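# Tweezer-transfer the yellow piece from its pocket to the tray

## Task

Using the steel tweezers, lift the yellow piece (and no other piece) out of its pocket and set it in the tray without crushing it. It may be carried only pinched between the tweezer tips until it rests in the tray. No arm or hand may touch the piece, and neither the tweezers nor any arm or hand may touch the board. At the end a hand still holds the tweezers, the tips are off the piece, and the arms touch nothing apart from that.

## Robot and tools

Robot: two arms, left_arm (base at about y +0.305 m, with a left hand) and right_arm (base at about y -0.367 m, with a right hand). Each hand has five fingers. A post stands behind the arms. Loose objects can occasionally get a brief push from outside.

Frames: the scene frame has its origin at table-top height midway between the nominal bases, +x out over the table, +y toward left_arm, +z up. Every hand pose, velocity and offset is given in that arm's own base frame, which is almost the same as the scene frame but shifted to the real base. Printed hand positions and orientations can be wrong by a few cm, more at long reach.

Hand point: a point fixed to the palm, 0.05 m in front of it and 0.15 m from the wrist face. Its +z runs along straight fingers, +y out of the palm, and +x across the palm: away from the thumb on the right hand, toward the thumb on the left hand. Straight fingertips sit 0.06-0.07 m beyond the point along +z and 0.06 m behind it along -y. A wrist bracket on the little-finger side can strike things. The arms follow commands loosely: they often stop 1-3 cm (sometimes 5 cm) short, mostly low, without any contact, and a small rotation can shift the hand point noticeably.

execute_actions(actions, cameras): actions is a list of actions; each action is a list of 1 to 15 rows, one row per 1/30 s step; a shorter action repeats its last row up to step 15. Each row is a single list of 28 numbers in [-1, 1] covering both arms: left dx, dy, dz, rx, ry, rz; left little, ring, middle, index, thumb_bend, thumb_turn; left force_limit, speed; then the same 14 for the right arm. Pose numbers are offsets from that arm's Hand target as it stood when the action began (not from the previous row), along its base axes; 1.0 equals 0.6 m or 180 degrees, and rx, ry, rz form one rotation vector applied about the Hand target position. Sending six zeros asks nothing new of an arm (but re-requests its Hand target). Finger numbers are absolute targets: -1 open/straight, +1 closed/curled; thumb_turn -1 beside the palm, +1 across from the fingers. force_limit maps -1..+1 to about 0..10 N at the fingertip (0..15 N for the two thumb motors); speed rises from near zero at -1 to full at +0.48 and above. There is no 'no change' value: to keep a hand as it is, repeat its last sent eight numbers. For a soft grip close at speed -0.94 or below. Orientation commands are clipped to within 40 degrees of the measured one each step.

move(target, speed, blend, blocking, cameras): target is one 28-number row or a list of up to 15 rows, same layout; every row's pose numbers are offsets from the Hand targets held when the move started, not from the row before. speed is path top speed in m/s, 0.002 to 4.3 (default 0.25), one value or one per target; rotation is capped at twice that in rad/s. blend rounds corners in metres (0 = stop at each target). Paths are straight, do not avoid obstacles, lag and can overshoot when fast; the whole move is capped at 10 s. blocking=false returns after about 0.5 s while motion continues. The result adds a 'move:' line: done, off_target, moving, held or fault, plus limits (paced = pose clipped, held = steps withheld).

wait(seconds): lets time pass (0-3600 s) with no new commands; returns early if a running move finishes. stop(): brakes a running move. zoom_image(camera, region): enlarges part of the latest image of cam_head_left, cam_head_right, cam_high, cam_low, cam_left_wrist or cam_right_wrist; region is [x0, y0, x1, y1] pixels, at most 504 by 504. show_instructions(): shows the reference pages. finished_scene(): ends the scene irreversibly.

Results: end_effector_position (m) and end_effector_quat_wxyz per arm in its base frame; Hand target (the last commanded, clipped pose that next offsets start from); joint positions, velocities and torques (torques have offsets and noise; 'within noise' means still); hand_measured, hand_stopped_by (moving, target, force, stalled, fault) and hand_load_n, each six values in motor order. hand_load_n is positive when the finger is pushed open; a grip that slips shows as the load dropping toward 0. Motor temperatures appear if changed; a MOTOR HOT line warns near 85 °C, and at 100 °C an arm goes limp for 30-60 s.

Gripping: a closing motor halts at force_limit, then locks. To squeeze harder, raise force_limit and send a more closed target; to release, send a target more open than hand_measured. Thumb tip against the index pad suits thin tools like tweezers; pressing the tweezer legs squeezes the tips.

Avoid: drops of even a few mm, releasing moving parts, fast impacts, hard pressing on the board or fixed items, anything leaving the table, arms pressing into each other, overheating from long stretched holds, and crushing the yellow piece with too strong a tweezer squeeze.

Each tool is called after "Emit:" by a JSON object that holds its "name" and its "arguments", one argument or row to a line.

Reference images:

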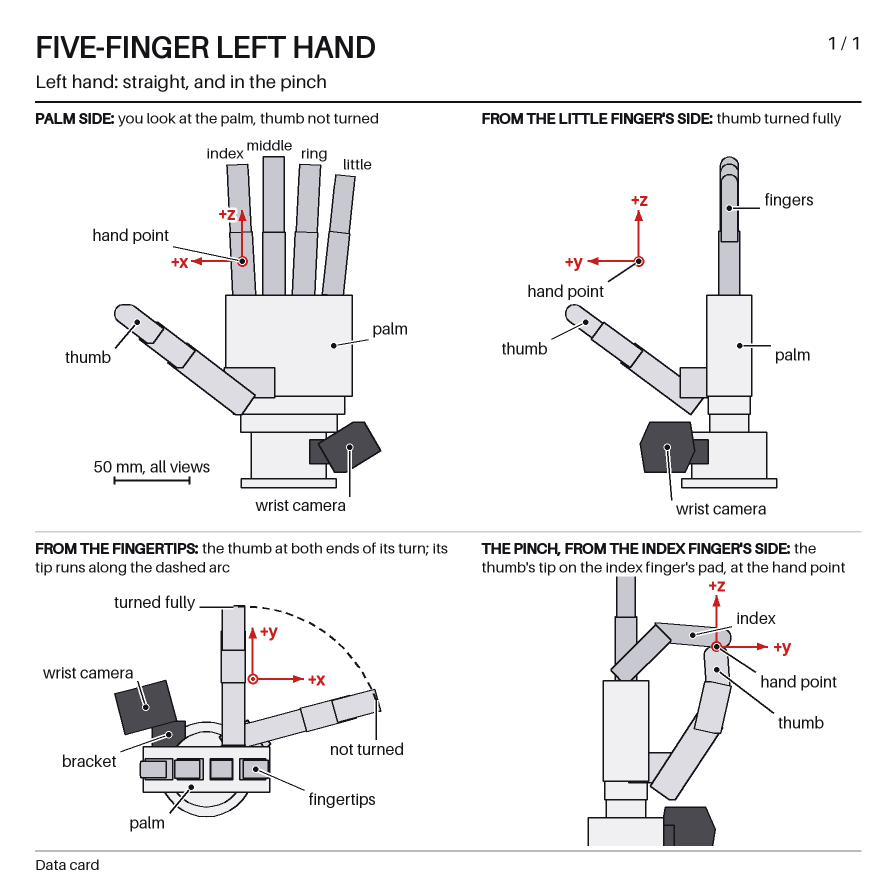

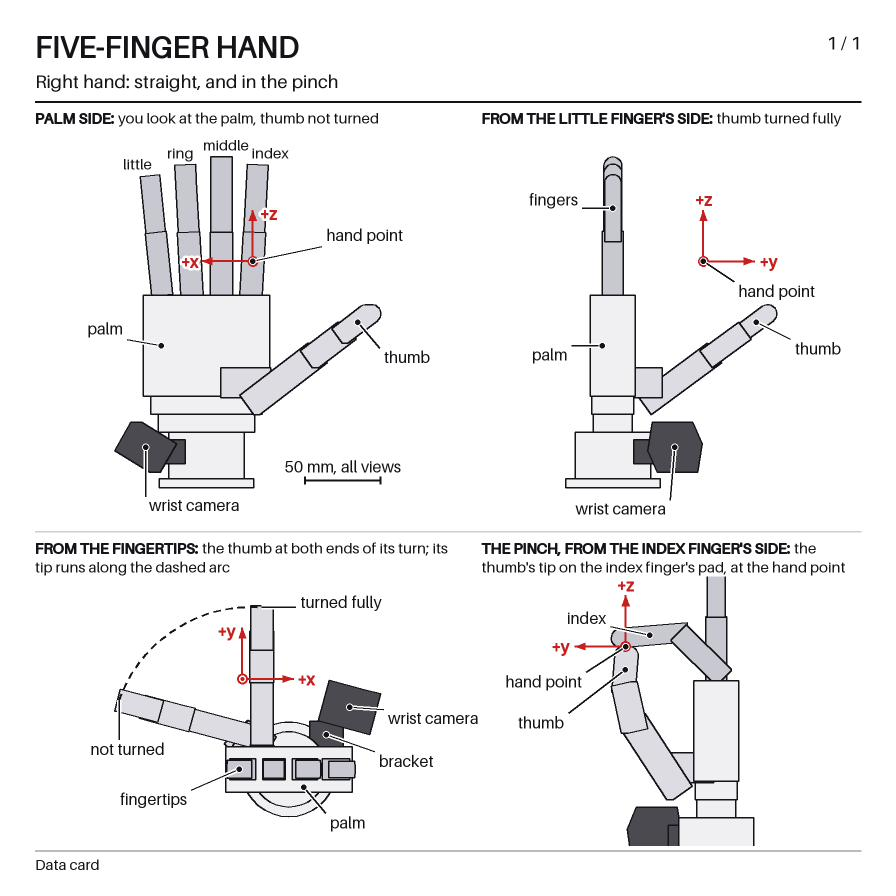

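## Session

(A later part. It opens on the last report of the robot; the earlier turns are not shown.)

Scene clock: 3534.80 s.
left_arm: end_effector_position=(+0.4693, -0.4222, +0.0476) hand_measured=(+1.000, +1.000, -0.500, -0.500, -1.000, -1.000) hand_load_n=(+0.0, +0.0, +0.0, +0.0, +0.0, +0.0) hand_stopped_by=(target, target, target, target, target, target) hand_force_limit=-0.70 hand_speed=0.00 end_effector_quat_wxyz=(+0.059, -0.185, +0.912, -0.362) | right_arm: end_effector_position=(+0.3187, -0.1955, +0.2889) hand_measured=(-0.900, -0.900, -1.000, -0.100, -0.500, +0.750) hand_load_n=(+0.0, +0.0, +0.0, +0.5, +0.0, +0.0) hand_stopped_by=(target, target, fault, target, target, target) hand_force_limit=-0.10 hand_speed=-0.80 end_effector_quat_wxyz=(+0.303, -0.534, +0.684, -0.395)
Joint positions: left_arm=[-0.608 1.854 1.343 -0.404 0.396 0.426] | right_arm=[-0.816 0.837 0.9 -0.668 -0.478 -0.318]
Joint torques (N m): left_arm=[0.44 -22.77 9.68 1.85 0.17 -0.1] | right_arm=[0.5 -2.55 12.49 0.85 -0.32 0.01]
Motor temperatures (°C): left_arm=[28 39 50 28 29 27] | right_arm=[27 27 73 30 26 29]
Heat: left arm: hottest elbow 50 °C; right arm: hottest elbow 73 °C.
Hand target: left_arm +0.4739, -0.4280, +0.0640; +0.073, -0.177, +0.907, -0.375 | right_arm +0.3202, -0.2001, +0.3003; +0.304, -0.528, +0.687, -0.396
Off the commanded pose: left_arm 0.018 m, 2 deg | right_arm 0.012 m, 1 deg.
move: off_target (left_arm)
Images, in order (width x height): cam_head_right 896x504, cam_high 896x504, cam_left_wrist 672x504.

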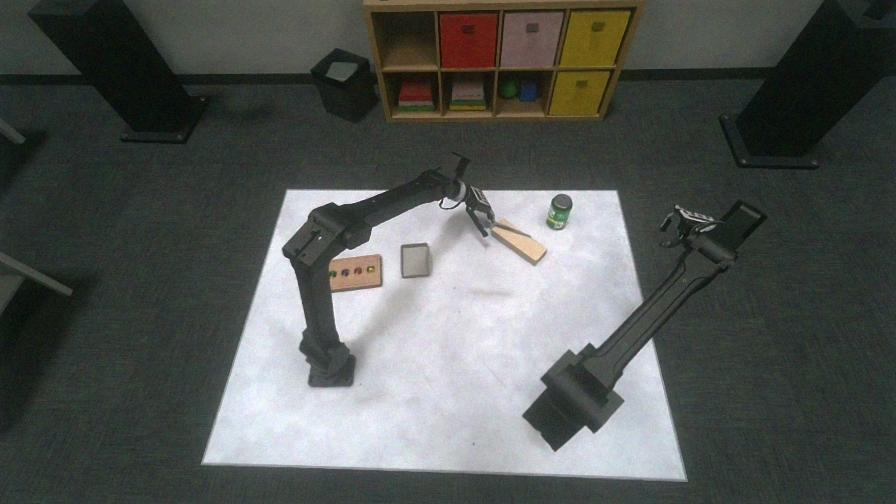

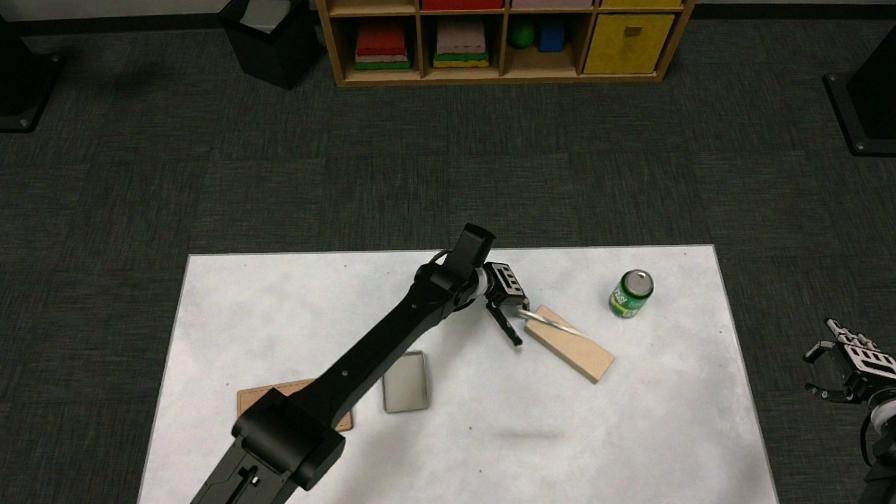

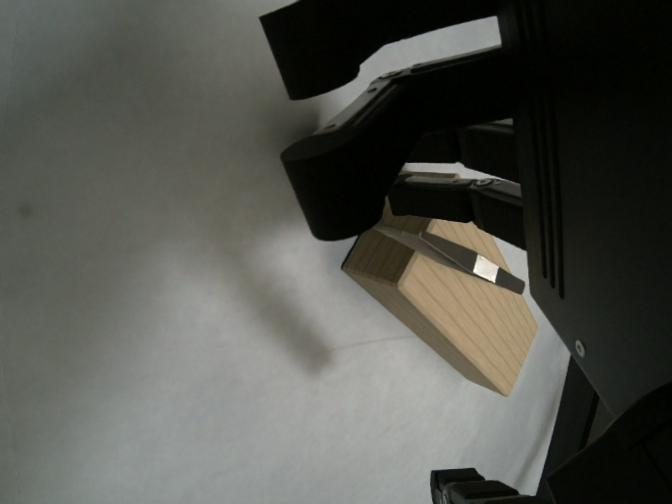

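Emit:
{"name": "move", "arguments": {
  "target": [-0.01,0.006,0.025,0,0,0,1,1,-0.5,-0.5,-1,-1,-0.7,0,0,0,0,0,0,0,-0.9,-0.9,-0.3,-0.1,-0.5,0.75,-0.1,-0.8],
  "speed": 0.05,
  "cameras": ["cam_left_wrist","cam_head_right"]
}}

Emit:
{"name": "zoom_image", "arguments": {
  "camera": "cam_head_right",
  "region": [450, 170, 562, 254]
}}

Scene clock: 3553.07 s.
left_arm: end_effector_position=(+0.4706, -0.4229, +0.0698) hand_measured=(+1.000, +1.000, -0.500, -0.500, -1.000, -1.000) hand_load_n=(+0.0, +0.0, +0.0, +0.0, +0.0, +0.0) hand_stopped_by=(target, target, target, target, target, target) hand_force_limit=-0.70 hand_speed=0.00 end_effector_quat_wxyz=(+0.070, -0.181, +0.907, -0.373) | right_arm: end_effector_position=(+0.3187, -0.1955, +0.2889) hand_measured=(-0.900, -0.900, -1.000, -0.100, -0.500, +0.750) hand_load_n=(+0.0, +0.0, +0.0, +0.0, +0.0, +0.0) hand_stopped_by=(target, target, fault, target, target, target) hand_force_limit=-0.10 hand_speed=-0.80 end_effector_quat_wxyz=(+0.303, -0.534, +0.684, -0.395)
Joint positions: left_arm=[-0.608 1.816 1.342 -0.407 0.396 0.426] | right_arm=[-0.816 0.837 0.9 -0.668 -0.478 -0.318]
Joint torques (N m): left_arm=[0.5 -21.6 9.57 0.87 0.16 -0.12] | right_arm=[0.44 -2.49 12.49 0.88 -0.32 0.01]
Motor temperatures (°C): left_arm=[28 40 50 28 29 27] | right_arm=[27 27 73 30 26 29]
Heat: left arm: hottest elbow 50 °C; right arm: hottest elbow 73 °C.
Hand target: left_arm +0.4679, -0.4244, +0.0788; +0.073, -0.177, +0.907, -0.375 | right_arm +0.3202, -0.2001, +0.3003; +0.304, -0.528, +0.687, -0.396
Off the commanded pose: left_arm 0.010 m, 1 deg | right_arm 0.012 m, 1 deg.
move: done
Images, in order (width x height): cam_head_right 896x504, cam_left_wrist 672x504.

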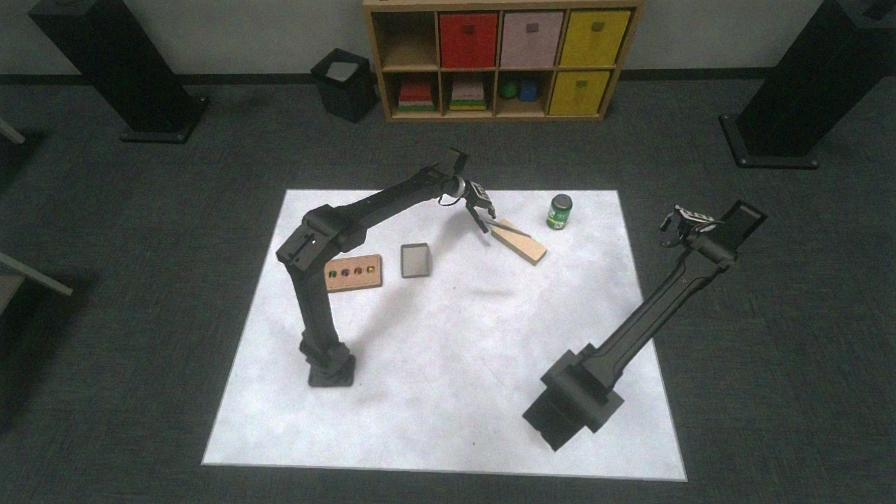

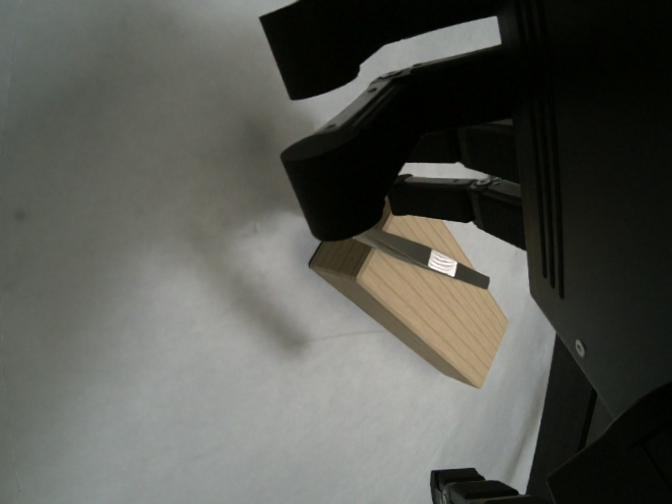

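Scaled by 4.500 from the camera's image (finer frame: 1280x720).

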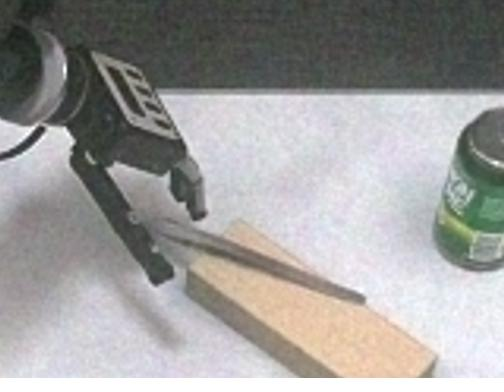

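Emit:
{"name": "move", "arguments": {
  "target": [-0.02,0.01,-0.012,0,0,0,1,1,-0.5,-0.5,-1,-1,-0.7,0,0,0,0,0,0,0,-0.9,-0.9,-0.3,-0.1,-0.5,0.75,-0.1,-0.8],
  "speed": 0.05,
  "cameras": ["cam_left_wrist","cam_head_right"]
}}

Emit:
{"name": "zoom_image", "arguments": {
  "camera": "cam_head_right",
  "region": [450, 170, 562, 254]
}}

Scene clock: 3562.90 s.
left_arm: end_effector_position=(+0.4545, -0.4113, +0.0570) hand_measured=(+1.000, +1.000, -0.500, -0.500, -1.000, -1.000) hand_load_n=(+0.5, +0.0, +0.0, +0.0, +0.0, -0.5) hand_stopped_by=(target, target, target, target, target, target) hand_force_limit=-0.70 hand_speed=0.00 end_effector_quat_wxyz=(+0.061, -0.185, +0.911, -0.363) | right_arm: end_effector_position=(+0.3187, -0.1955, +0.2889) hand_measured=(-0.900, -0.900, -1.000, -0.100, -0.500, +0.750) hand_load_n=(+0.0, +0.0, +0.0, +0.0, +0.0, +0.0) hand_stopped_by=(target, target, fault, target, target, target) hand_force_limit=-0.10 hand_speed=-0.80 end_effector_quat_wxyz=(+0.303, -0.534, +0.684, -0.395)
Joint positions: left_arm=[-0.608 1.798 1.288 -0.401 0.394 0.426] | right_arm=[-0.816 0.837 0.9 -0.668 -0.478 -0.318]
Joint torques (N m): left_arm=[0.32 -21.71 9.4 1.76 0.17 -0.13] | right_arm=[0.5 -2.61 12.51 0.87 -0.32 0]
Motor temperatures (°C): left_arm=[28 41 49 28 29 27] | right_arm=[27 27 73 30 26 29]
Heat: left arm: hottest elbow 49 °C; right arm: hottest elbow 73 °C.
Hand target: left_arm +0.4559, -0.4184, +0.0717; +0.073, -0.177, +0.907, -0.375 | right_arm +0.3202, -0.2001, +0.3003; +0.304, -0.528, +0.687, -0.396
Off the commanded pose: left_arm 0.016 m, 2 deg | right_arm 0.012 m, 1 deg.
move: off_target (left_arm)
Images, in order (width x height): cam_head_right 896x504, cam_left_wrist 672x504.

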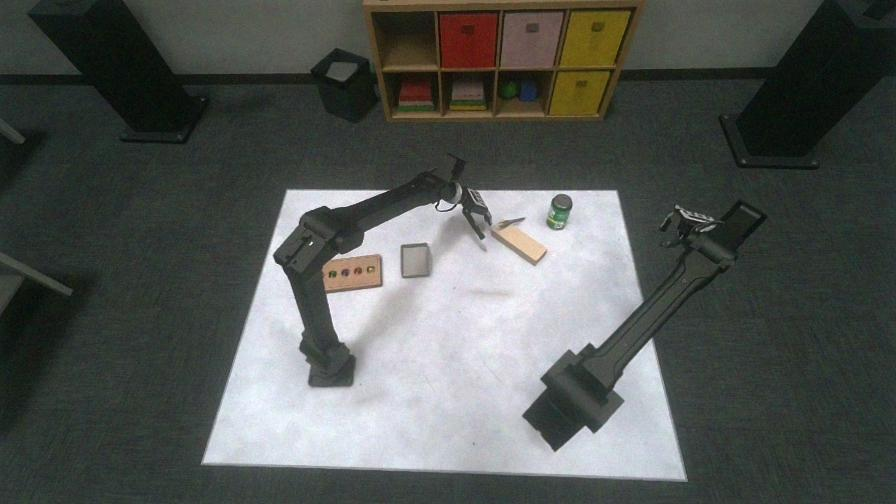

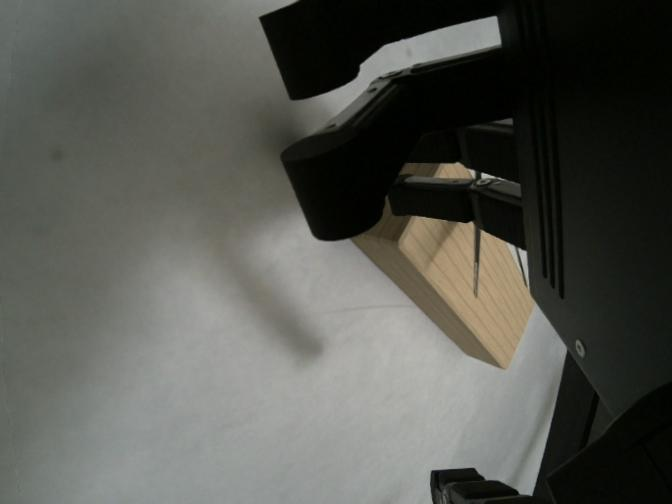

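Scaled by 4.500 from the camera's image (finer frame: 1280x720).

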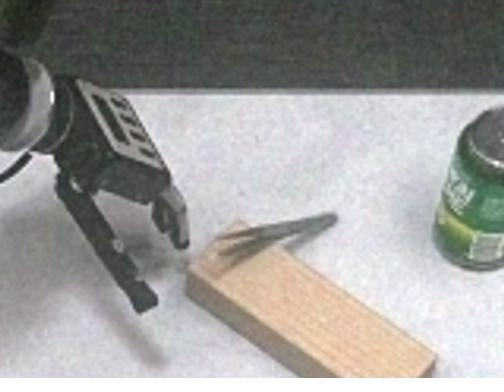

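Emit:
{"name": "execute_actions", "arguments": {
  "actions": [],
  "cameras": ["cam_head_right","cam_high","cam_low","cam_left_wrist","cam_head_left"]
}}

Emit:
{"name": "zoom_image", "arguments": {
  "camera": "cam_high",
  "region": [500, 240, 626, 335]
}}

Emit:
{"name": "zoom_image", "arguments": {
  "camera": "cam_low",
  "region": [385, 240, 511, 320]
}}

Emit:
{"name": "zoom_image", "arguments": {
  "camera": "cam_head_right",
  "region": [480, 190, 560, 250]
}}

Emit:
{"name": "zoom_image", "arguments": {
  "camera": "cam_left_wrist",
  "region": [336, 130, 560, 298]
}}

Scene clock: 3581.57 s.
left_arm: end_effector_position=(+0.4546, -0.4114, +0.0570) hand_measured=(+1.000, +1.000, -0.500, -0.500, -1.000, -1.000) hand_load_n=(+0.0, +0.0, +0.0, -0.5, +0.0, +0.0) hand_stopped_by=(target, target, target, target, target, target) hand_force_limit=-0.70 hand_speed=0.00 end_effector_quat_wxyz=(+0.061, -0.185, +0.911, -0.363) | right_arm: end_effector_position=(+0.3187, -0.1955, +0.2889) hand_measured=(-0.900, -0.900, -1.000, -0.100, -0.500, +0.750) hand_load_n=(+0.0, +0.0, +0.0, +0.0, +0.0, +0.0) hand_stopped_by=(target, target, fault, target, target, target) hand_force_limit=-0.10 hand_speed=-0.80 end_effector_quat_wxyz=(+0.303, -0.534, +0.684, -0.395)
Joint positions: left_arm=[-0.608 1.798 1.288 -0.4 0.394 0.426] | right_arm=[-0.816 0.837 0.9 -0.668 -0.478 -0.318]
Joint velocities: within noise
Joint torques (N m): left_arm=[0.15 -22.07 9.26 1.84 0.15 -0.15] | right_arm=[0.5 -2.61 12.49 0.85 -0.32 0.01]
Motor temperatures (°C): left_arm=[28 41 49 28 29 27] | right_arm=[27 27 73 30 26 29]
Heat: left arm: hottest elbow 49 °C; right arm: hottest elbow 73 °C.
Hand target: left_arm +0.4559, -0.4184, +0.0717; +0.073, -0.177, +0.907, -0.375 | right_arm +0.3202, -0.2001, +0.3003; +0.304, -0.528, +0.687, -0.396
Off the commanded pose: left_arm 0.016 m, 2 deg | right_arm 0.012 m, 1 deg.
Images, in order (width x height): cam_head_left 896x504, cam_head_right 896x504, cam_high 896x504, cam_low 896x504, cam_left_wrist 672x504.

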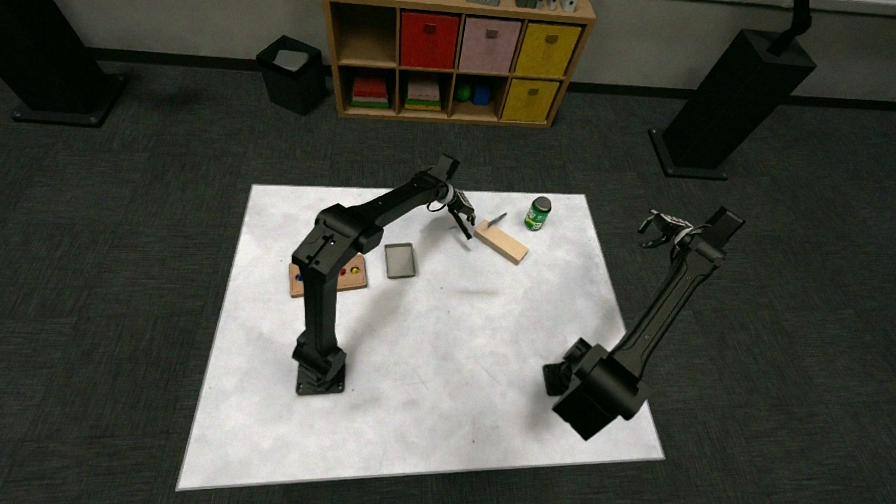

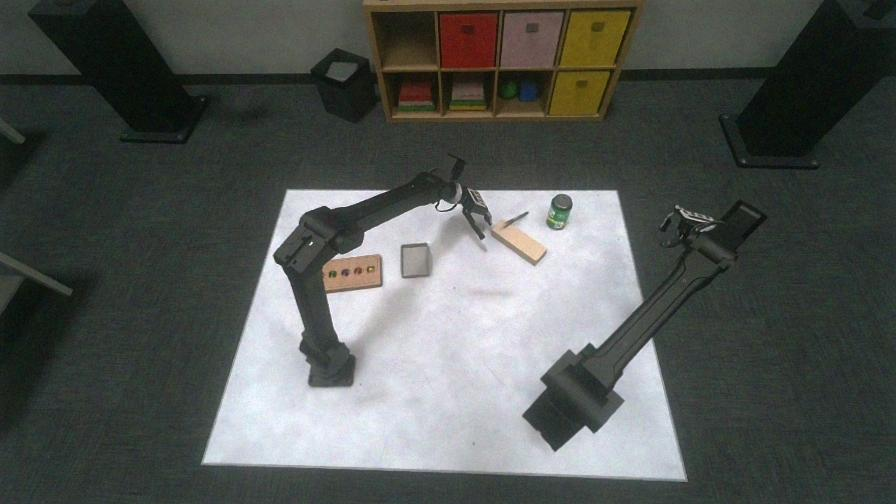

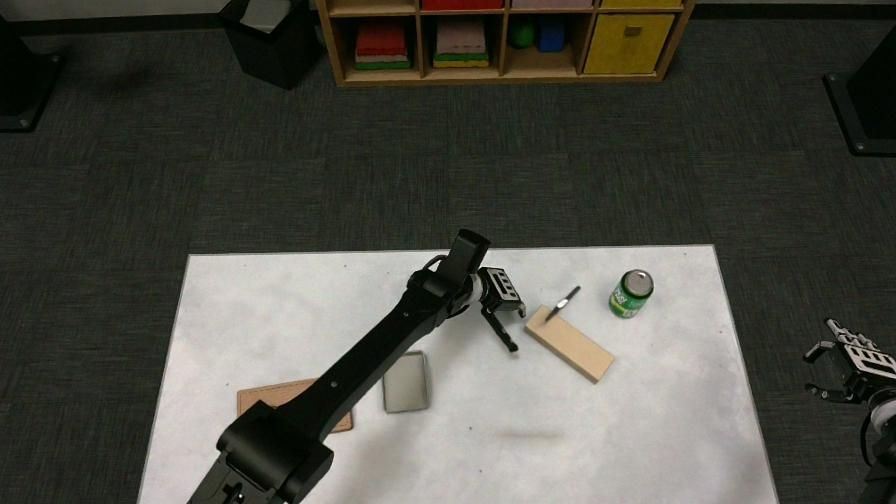

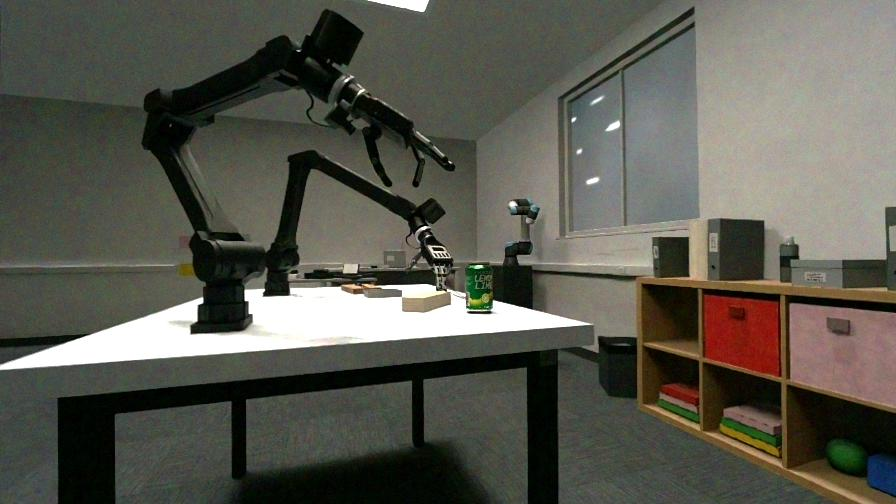

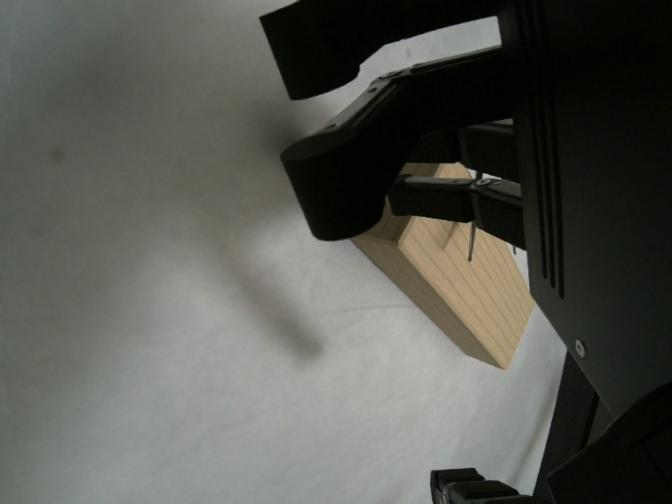

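Scaled by 4.000 from the camera's image (finer frame: 1280x720).

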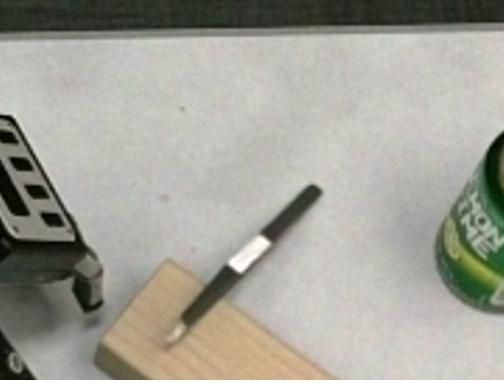

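Scaled by 4.000 from the camera's image (finer frame: 1280x720).

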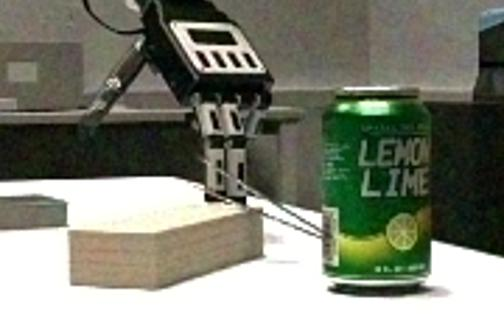

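Scaled by 6.300 from the camera's image (finer frame: 1280x720).

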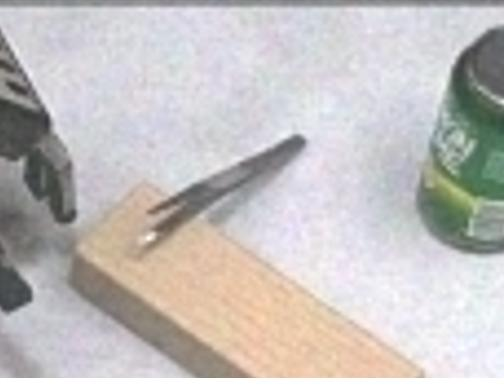

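Scaled by 2.250 from the camera's image (finer frame: 960x720).

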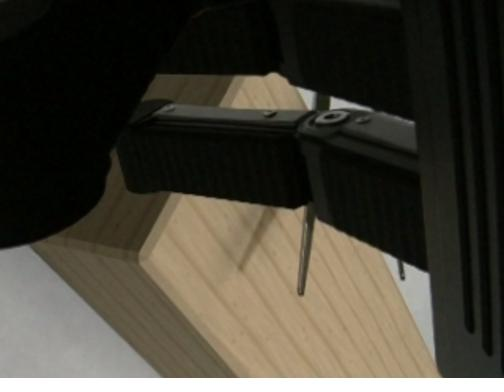

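Emit:
{"name": "move", "arguments": {
  "target": [
    [0,0,0.12,0,0,0,1,1,-0.5,-0.5,-1,-1,-0.7,0,0,0,0,0,0,0,-0.9,-0.9,-0.3,-0.1,-0.5,0.75,-0.1,-0.8],
    [-0.0432,-0.2,0.25,0.2583,-0.0383,-0.3205,1,1,-0.5,-0.5,-1,-1,-0.7,0,0,0,0,0,0,0,-0.9,-0.9,-0.3,-0.1,-0.5,0.75,-0.1,-0.8]
  ],
  "speed": 0.15,
  "blend": 0.03,
  "cameras": ["cam_left_wrist","cam_head_right"]
}}

Scene clock: 3788.37 s.
left_arm: end_effector_position=(+0.4291, -0.5278, +0.2100) hand_measured=(+1.000, +1.000, -0.500, -0.500, -1.000, -1.000) hand_load_n=(+0.0, +0.0, +0.0, +0.0, +0.0, +0.0) hand_stopped_by=(target, target, target, target, target, target) hand_force_limit=-0.70 hand_speed=0.00 end_effector_quat_wxyz=(+0.063, +0.330, +0.941, -0.040) | right_arm: end_effector_position=(+0.3187, -0.1955, +0.2889) hand_measured=(-0.900, -0.900, -1.000, -0.100, -0.500, +0.750) hand_load_n=(+0.0, +0.0, +0.0, +0.0, +0.0, +0.0) hand_stopped_by=(target, target, fault, target, target, target) hand_force_limit=-0.10 hand_speed=-0.80 end_effector_quat_wxyz=(+0.303, -0.534, +0.684, -0.395)
Joint positions: left_arm=[-0.962 2.269 2.548 -1.7 -0.009 1.284] | right_arm=[-0.816 0.837 0.9 -0.668 -0.478 -0.318]
Joint torques (N m): left_arm=[0.44 -25.29 13.91 0.09 -0.13 0.04] | right_arm=[0.5 -2.55 12.52 0.85 -0.32 0.01]
Motor temperatures (°C): left_arm=[28 41 47 28 29 27] | right_arm=[27 27 73 30 26 29]
Heat: left arm: hottest elbow 47 °C; right arm: hottest elbow 73 °C.
Hand target: left_arm +0.4300, -0.5385, +0.2216; +0.000, +0.333, +0.943, -0.001 | right_arm +0.3202, -0.2001, +0.3003; +0.304, -0.528, +0.687, -0.396
Off the commanded pose: left_arm 0.016 m, 9 deg | right_arm 0.012 m, 1 deg.
joint sent to its limit (left arm) — joint 4 (wrist pitch), lower limit. The joint targets are off in orientation, not in position.
move: off_target (left_arm)
Images, in order (width x height): cam_head_right 896x504, cam_left_wrist 672x504.

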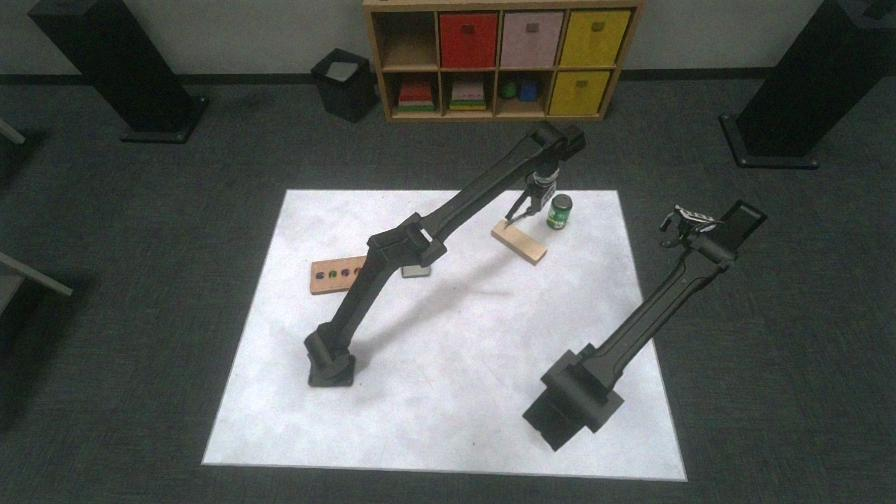

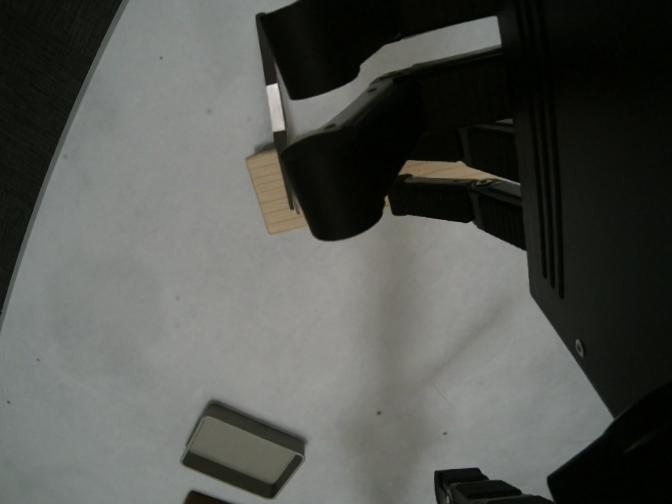

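Emit:
{"name": "execute_actions", "arguments": {
  "actions": [],
  "cameras": ["cam_head_right","cam_high","cam_left_wrist","cam_low"]
}}

Scene clock: 3843.50 s.
left_arm: end_effector_position=(+0.4292, -0.5278, +0.2100) hand_measured=(+1.000, +1.000, -0.500, -0.500, -1.000, -1.000) hand_load_n=(+0.5, +0.0, +0.0, +0.0, +0.0, +0.0) hand_stopped_by=(target, target, target, target, target, target) hand_force_limit=-0.70 hand_speed=0.00 end_effector_quat_wxyz=(+0.063, +0.330, +0.941, -0.040) | right_arm: end_effector_position=(+0.3187, -0.1955, +0.2889) hand_measured=(-0.900, -0.900, -1.000, -0.100, -0.500, +0.750) hand_load_n=(-0.5, +0.0, +0.0, +0.0, +0.0, +0.0) hand_stopped_by=(target, target, fault, target, target, target) hand_force_limit=-0.10 hand_speed=-0.80 end_effector_quat_wxyz=(+0.303, -0.534, +0.684, -0.395)
Joint positions: left_arm=[-0.962 2.269 2.548 -1.7 -0.009 1.284] | right_arm=[-0.816 0.837 0.9 -0.668 -0.478 -0.318]
Joint velocities: within noise
Joint torques (N m): left_arm=[0.15 -25.29 13.93 0.1 -0.12 0.06] | right_arm=[0.5 -2.55 12.51 0.88 -0.32 0.01]
Motor temperatures (°C): left_arm=[28 44 48 28 29 27] | right_arm=[27 27 73 30 26 29]
Heat: left arm: hottest elbow 48 °C; right arm: hottest elbow 73 °C.
Hand target: left_arm +0.4300, -0.5385, +0.2216; +0.000, +0.333, +0.943, -0.001 | right_arm +0.3202, -0.2001, +0.3003; +0.304, -0.528, +0.687, -0.396
Off the commanded pose: left_arm 0.016 m, 9 deg | right_arm 0.012 m, 1 deg.
Images, in order (width x height): cam_head_right 896x504, cam_high 896x504, cam_low 896x504, cam_left_wrist 672x504.

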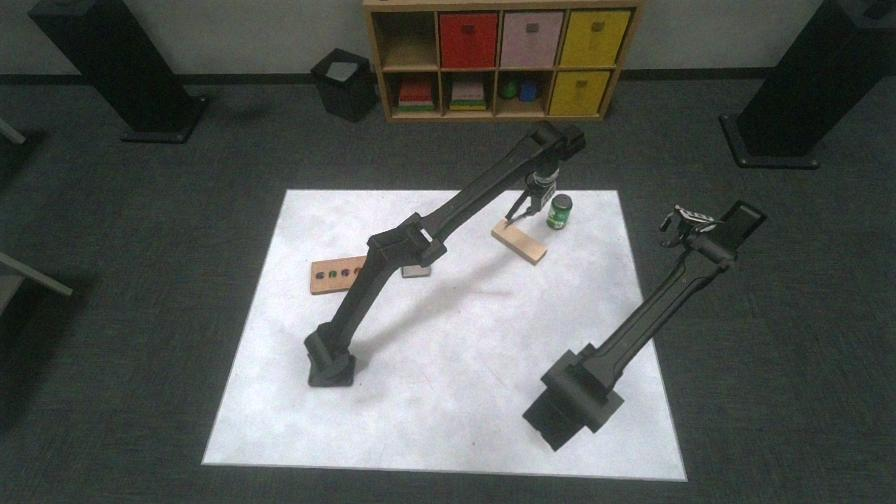

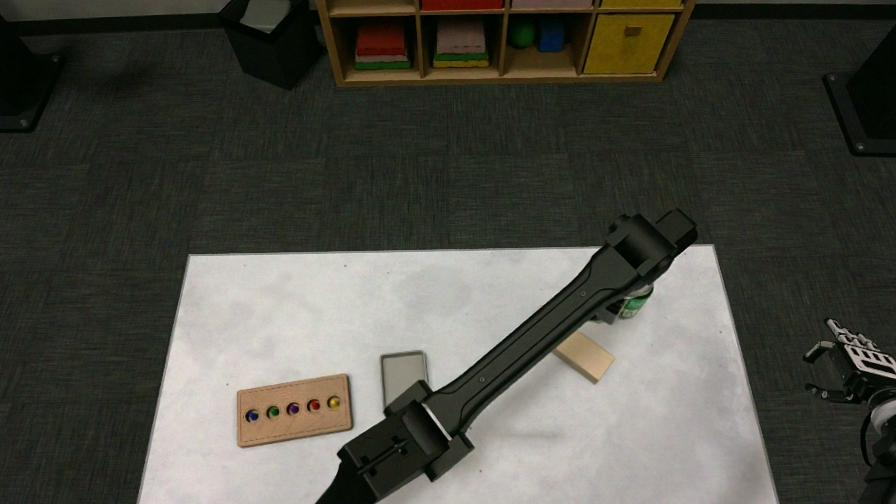

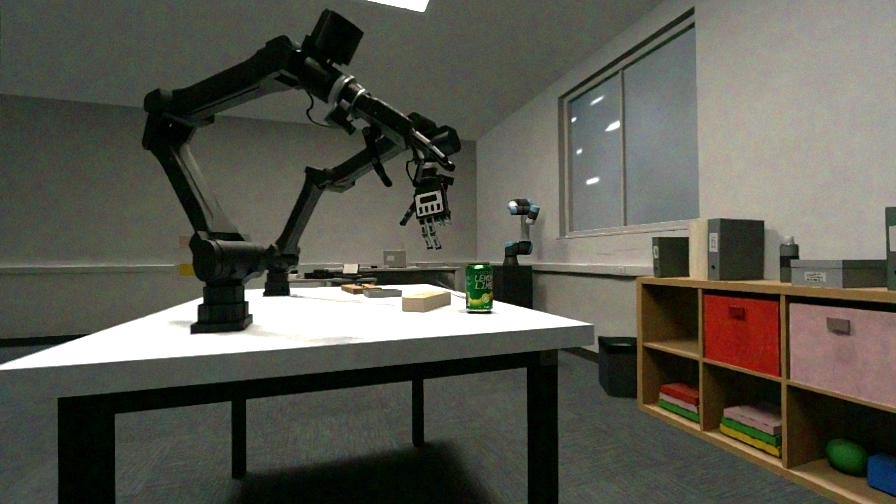

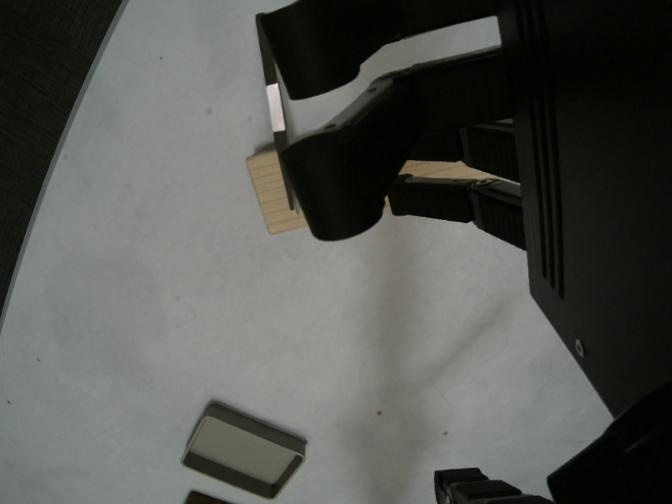

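Emit:
{"name": "move", "arguments": {
  "target": [
    [0.001,-0.029,-0.12,0,0,0,1,1,1,-0.1,-0.8,0.7,-0.7,-0.3,0,0,0,0,0,0,-0.9,-0.9,-0.3,-0.1,-0.5,0.75,-0.1,-0.8]
  ],
  "speed": 0.1,
  "cameras": ["cam_left_wrist","cam_head_right","cam_low"]
}}

Scene clock: 3852.57 s.
left_arm: end_effector_position=(+0.4339, -0.5420, +0.1348) hand_measured=(+1.000, +1.000, +1.000, -0.100, -0.800, +0.700) hand_load_n=(+0.0, +0.0, +0.0, +0.0, +0.0, +0.0) hand_stopped_by=(target, target, target, target, target, target) hand_force_limit=-0.70 hand_speed=-0.30 end_effector_quat_wxyz=(+0.026, +0.334, +0.942, -0.013) | right_arm: end_effector_position=(+0.3187, -0.1955, +0.2889) hand_measured=(-0.900, -0.900, -1.000, -0.100, -0.500, +0.750) hand_load_n=(+0.0, +0.0, +0.0, +0.0, +0.0, +0.0) hand_stopped_by=(target, target, fault, target, target, target) hand_force_limit=-0.10 hand_speed=-0.80 end_effector_quat_wxyz=(+0.303, -0.534, +0.684, -0.395)
Joint positions: left_arm=[-0.968 2.407 2.593 -1.7 -0.009 1.284] | right_arm=[-0.816 0.837 0.9 -0.668 -0.478 -0.318]
Joint torques (N m): left_arm=[-0.15 -27.34 13.87 -0.06 0.08 -0.16] | right_arm=[0.5 -2.55 12.49 0.88 -0.32 0.01]
Motor temperatures (°C): left_arm=[28 44 49 28 29 27] | right_arm=[27 27 73 30 26 29]
Heat: left arm: hottest elbow 49 °C; right arm: hottest elbow 73 °C.
Hand target: left_arm +0.4306, -0.5559, +0.1498; +0.000, +0.333, +0.943, -0.001 | right_arm +0.3202, -0.2001, +0.3003; +0.304, -0.528, +0.687, -0.396
Off the commanded pose: left_arm 0.021 m, 3 deg | right_arm 0.012 m, 1 deg.
joint sent to its limit (left arm) — joint 4 (wrist pitch), lower limit. The joint targets are off in orientation, not in position.
move: off_target (left_arm)
Images, in order (width x height): cam_head_right 896x504, cam_low 896x504, cam_left_wrist 672x504.

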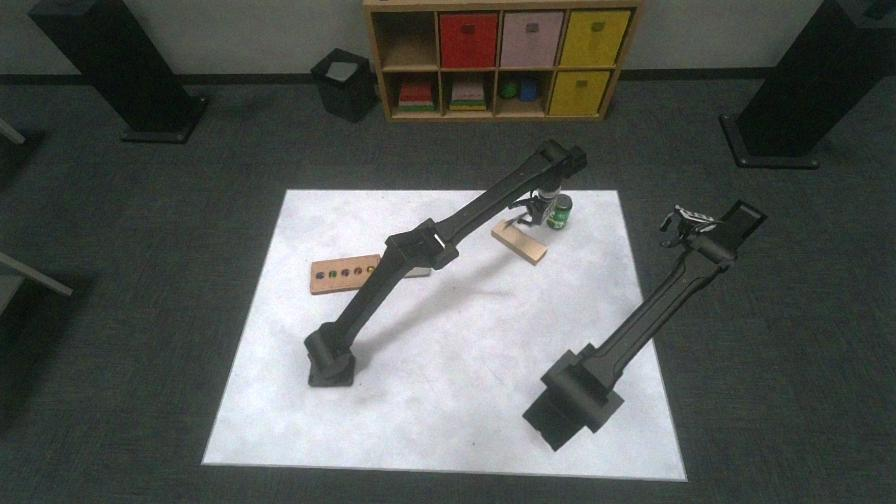

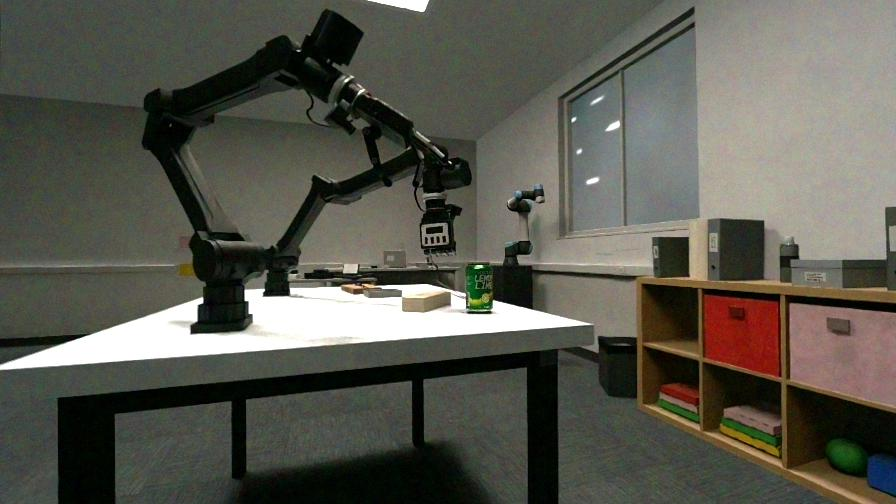

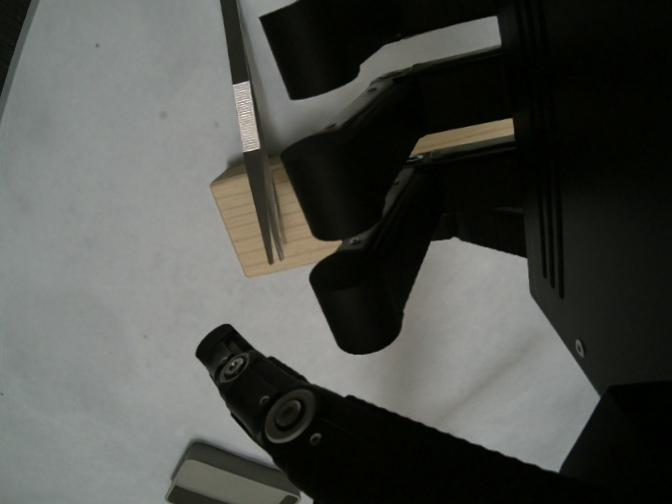

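Emit:
{"name": "move", "arguments": {
  "target": [
    [-0.005,-0.018,-0.083,0,0,0,1,1,1,-0.1,-0.8,0.7,-0.7,-0.3,0,0,0,0,0,0,-0.9,-0.9,-0.3,-0.1,-0.5,0.75,-0.1,-0.8]
  ],
  "speed": 0.08,
  "cameras": ["cam_left_wrist","cam_low","cam_head_right"]
}}

Scene clock: 3892.07 s.
left_arm: end_effector_position=(+0.4309, -0.5526, +0.0805) hand_measured=(+1.000, +1.000, +1.000, -0.100, -0.800, +0.700) hand_load_n=(+0.0, +0.5, +0.0, +0.0, +0.0, +0.0) hand_stopped_by=(target, target, target, target, target, target) hand_force_limit=-0.70 hand_speed=-0.30 end_effector_quat_wxyz=(+0.001, +0.337, +0.942, +0.002) | right_arm: end_effector_position=(+0.3187, -0.1955, +0.2889) hand_measured=(-0.900, -0.900, -1.000, -0.100, -0.500, +0.750) hand_load_n=(+0.0, +0.0, +0.0, +0.0, +0.0, +0.0) hand_stopped_by=(target, target, fault, target, target, target) hand_force_limit=-0.10 hand_speed=-0.80 end_effector_quat_wxyz=(+0.303, -0.534, +0.684, -0.395)
Joint positions: left_arm=[-0.979 2.509 2.636 -1.7 -0.005 1.279] | right_arm=[-0.816 0.837 0.9 -0.668 -0.478 -0.318]
Joint torques (N m): left_arm=[-0.03 -29.22 13.86 -0.2 0.11 -0.29] | right_arm=[0.56 -2.61 12.49 0.87 -0.33 0.01]
Motor temperatures (°C): left_arm=[28 43 51 28 29 27] | right_arm=[27 27 74 30 26 29]
Heat: left arm: hottest elbow 51 °C; right arm: hottest elbow 74 °C.
Hand target: left_arm +0.4275, -0.5668, +0.0998; +0.000, +0.333, +0.943, -0.001 | right_arm +0.3202, -0.2001, +0.3003; +0.304, -0.528, +0.687, -0.396
Off the commanded pose: left_arm 0.024 m, 1 deg | right_arm 0.012 m, 1 deg.
joint sent to its limit (left arm) — joint 4 (wrist pitch), lower limit. The joint targets still meet the commanded pose.
move: off_target (left_arm)
Images, in order (width x height): cam_head_right 896x504, cam_low 896x504, cam_left_wrist 672x504.

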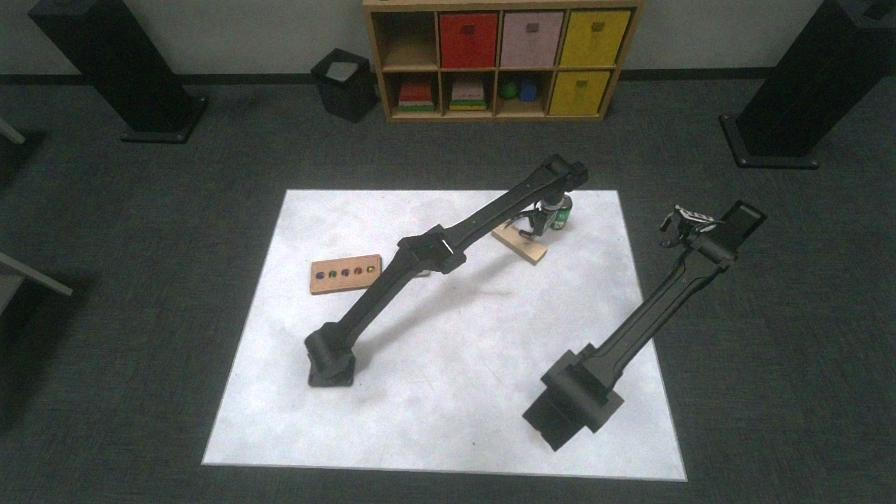

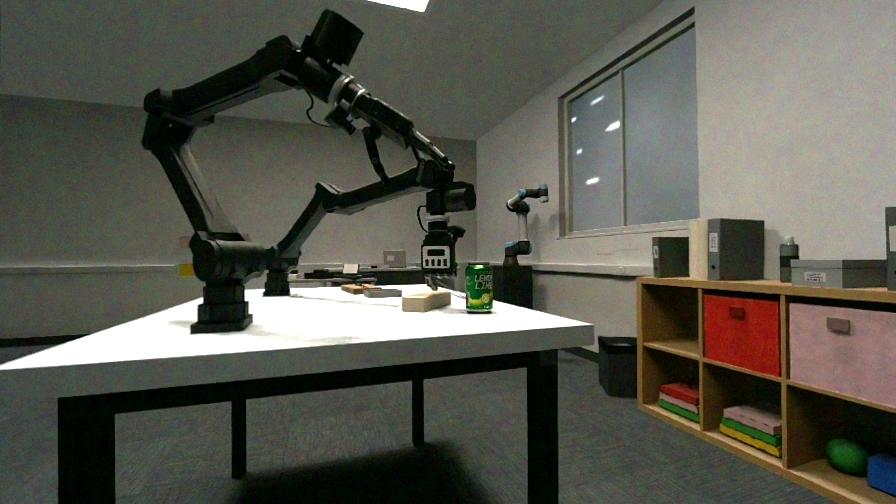

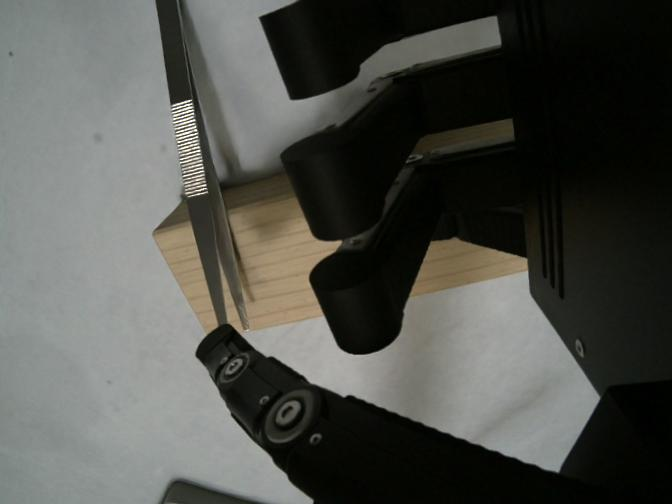

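Emit:
{"name": "move", "arguments": {
  "target": [
    [0,0,-0.017,0,0,0,1,1,1,-0.1,-0.8,0.7,-0.7,-0.3,0,0,0,0,0,0,-0.9,-0.9,-0.3,-0.1,-0.5,0.75,-0.1,-0.8]
  ],
  "speed": 0.05,
  "cameras": ["cam_left_wrist"]
}}

Emit:
{"name": "zoom_image", "arguments": {
  "camera": "cam_left_wrist",
  "region": [120, 220, 372, 410]
}}

Scene clock: 3915.80 s.
left_arm: end_effector_position=(+0.4313, -0.5534, +0.0811) hand_measured=(+1.000, +1.000, +1.000, -0.100, -0.800, +0.700) hand_load_n=(+0.0, +0.0, +0.0, +0.0, +0.0, +0.0) hand_stopped_by=(target, target, target, target, target, target) hand_force_limit=-0.70 hand_speed=-0.30 end_effector_quat_wxyz=(+0.002, +0.336, +0.942, +0.001) | right_arm: end_effector_position=(+0.3187, -0.1955, +0.2889) hand_measured=(-0.900, -0.900, -1.000, -0.100, -0.500, +0.750) hand_load_n=(+0.0, +0.0, +0.0, +0.0, +0.0, +0.0) hand_stopped_by=(target, target, fault, target, target, target) hand_force_limit=-0.10 hand_speed=-0.80 end_effector_quat_wxyz=(+0.303, -0.534, +0.684, -0.395)
Joint positions: left_arm=[-0.979 2.51 2.641 -1.7 -0.004 1.278] | right_arm=[-0.816 0.837 0.9 -0.668 -0.478 -0.318]
Joint torques (N m): left_arm=[-0.09 -28.1 13.94 -0.09 0.13 -0.31] | right_arm=[0.56 -2.61 12.51 0.87 -0.32 0.01]
Motor temperatures (°C): left_arm=[28 46 51 28 28 27] | right_arm=[27 27 74 30 26 29]
Heat: left arm: hottest elbow 51 °C; right arm: hottest elbow 74 °C.
Hand target: left_arm +0.4276, -0.5668, +0.0898; +0.000, +0.333, +0.943, -0.001 | right_arm +0.3202, -0.2001, +0.3003; +0.304, -0.528, +0.687, -0.396
Off the commanded pose: left_arm 0.016 m, 1 deg | right_arm 0.012 m, 1 deg.
joint sent to its limit (left arm) — joint 4 (wrist pitch), lower limit. The joint targets still meet the commanded pose.
move: off_target (left_arm)

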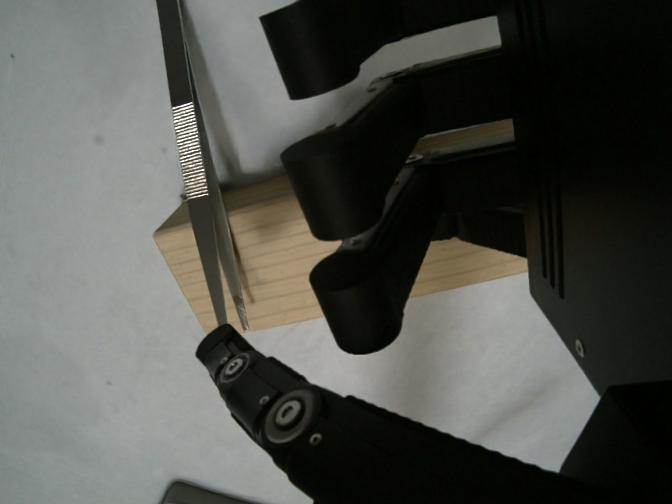

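Scaled by 2.000 from the camera's image (finer frame: 960x720).

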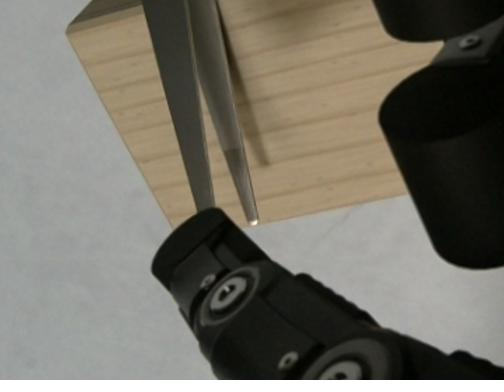

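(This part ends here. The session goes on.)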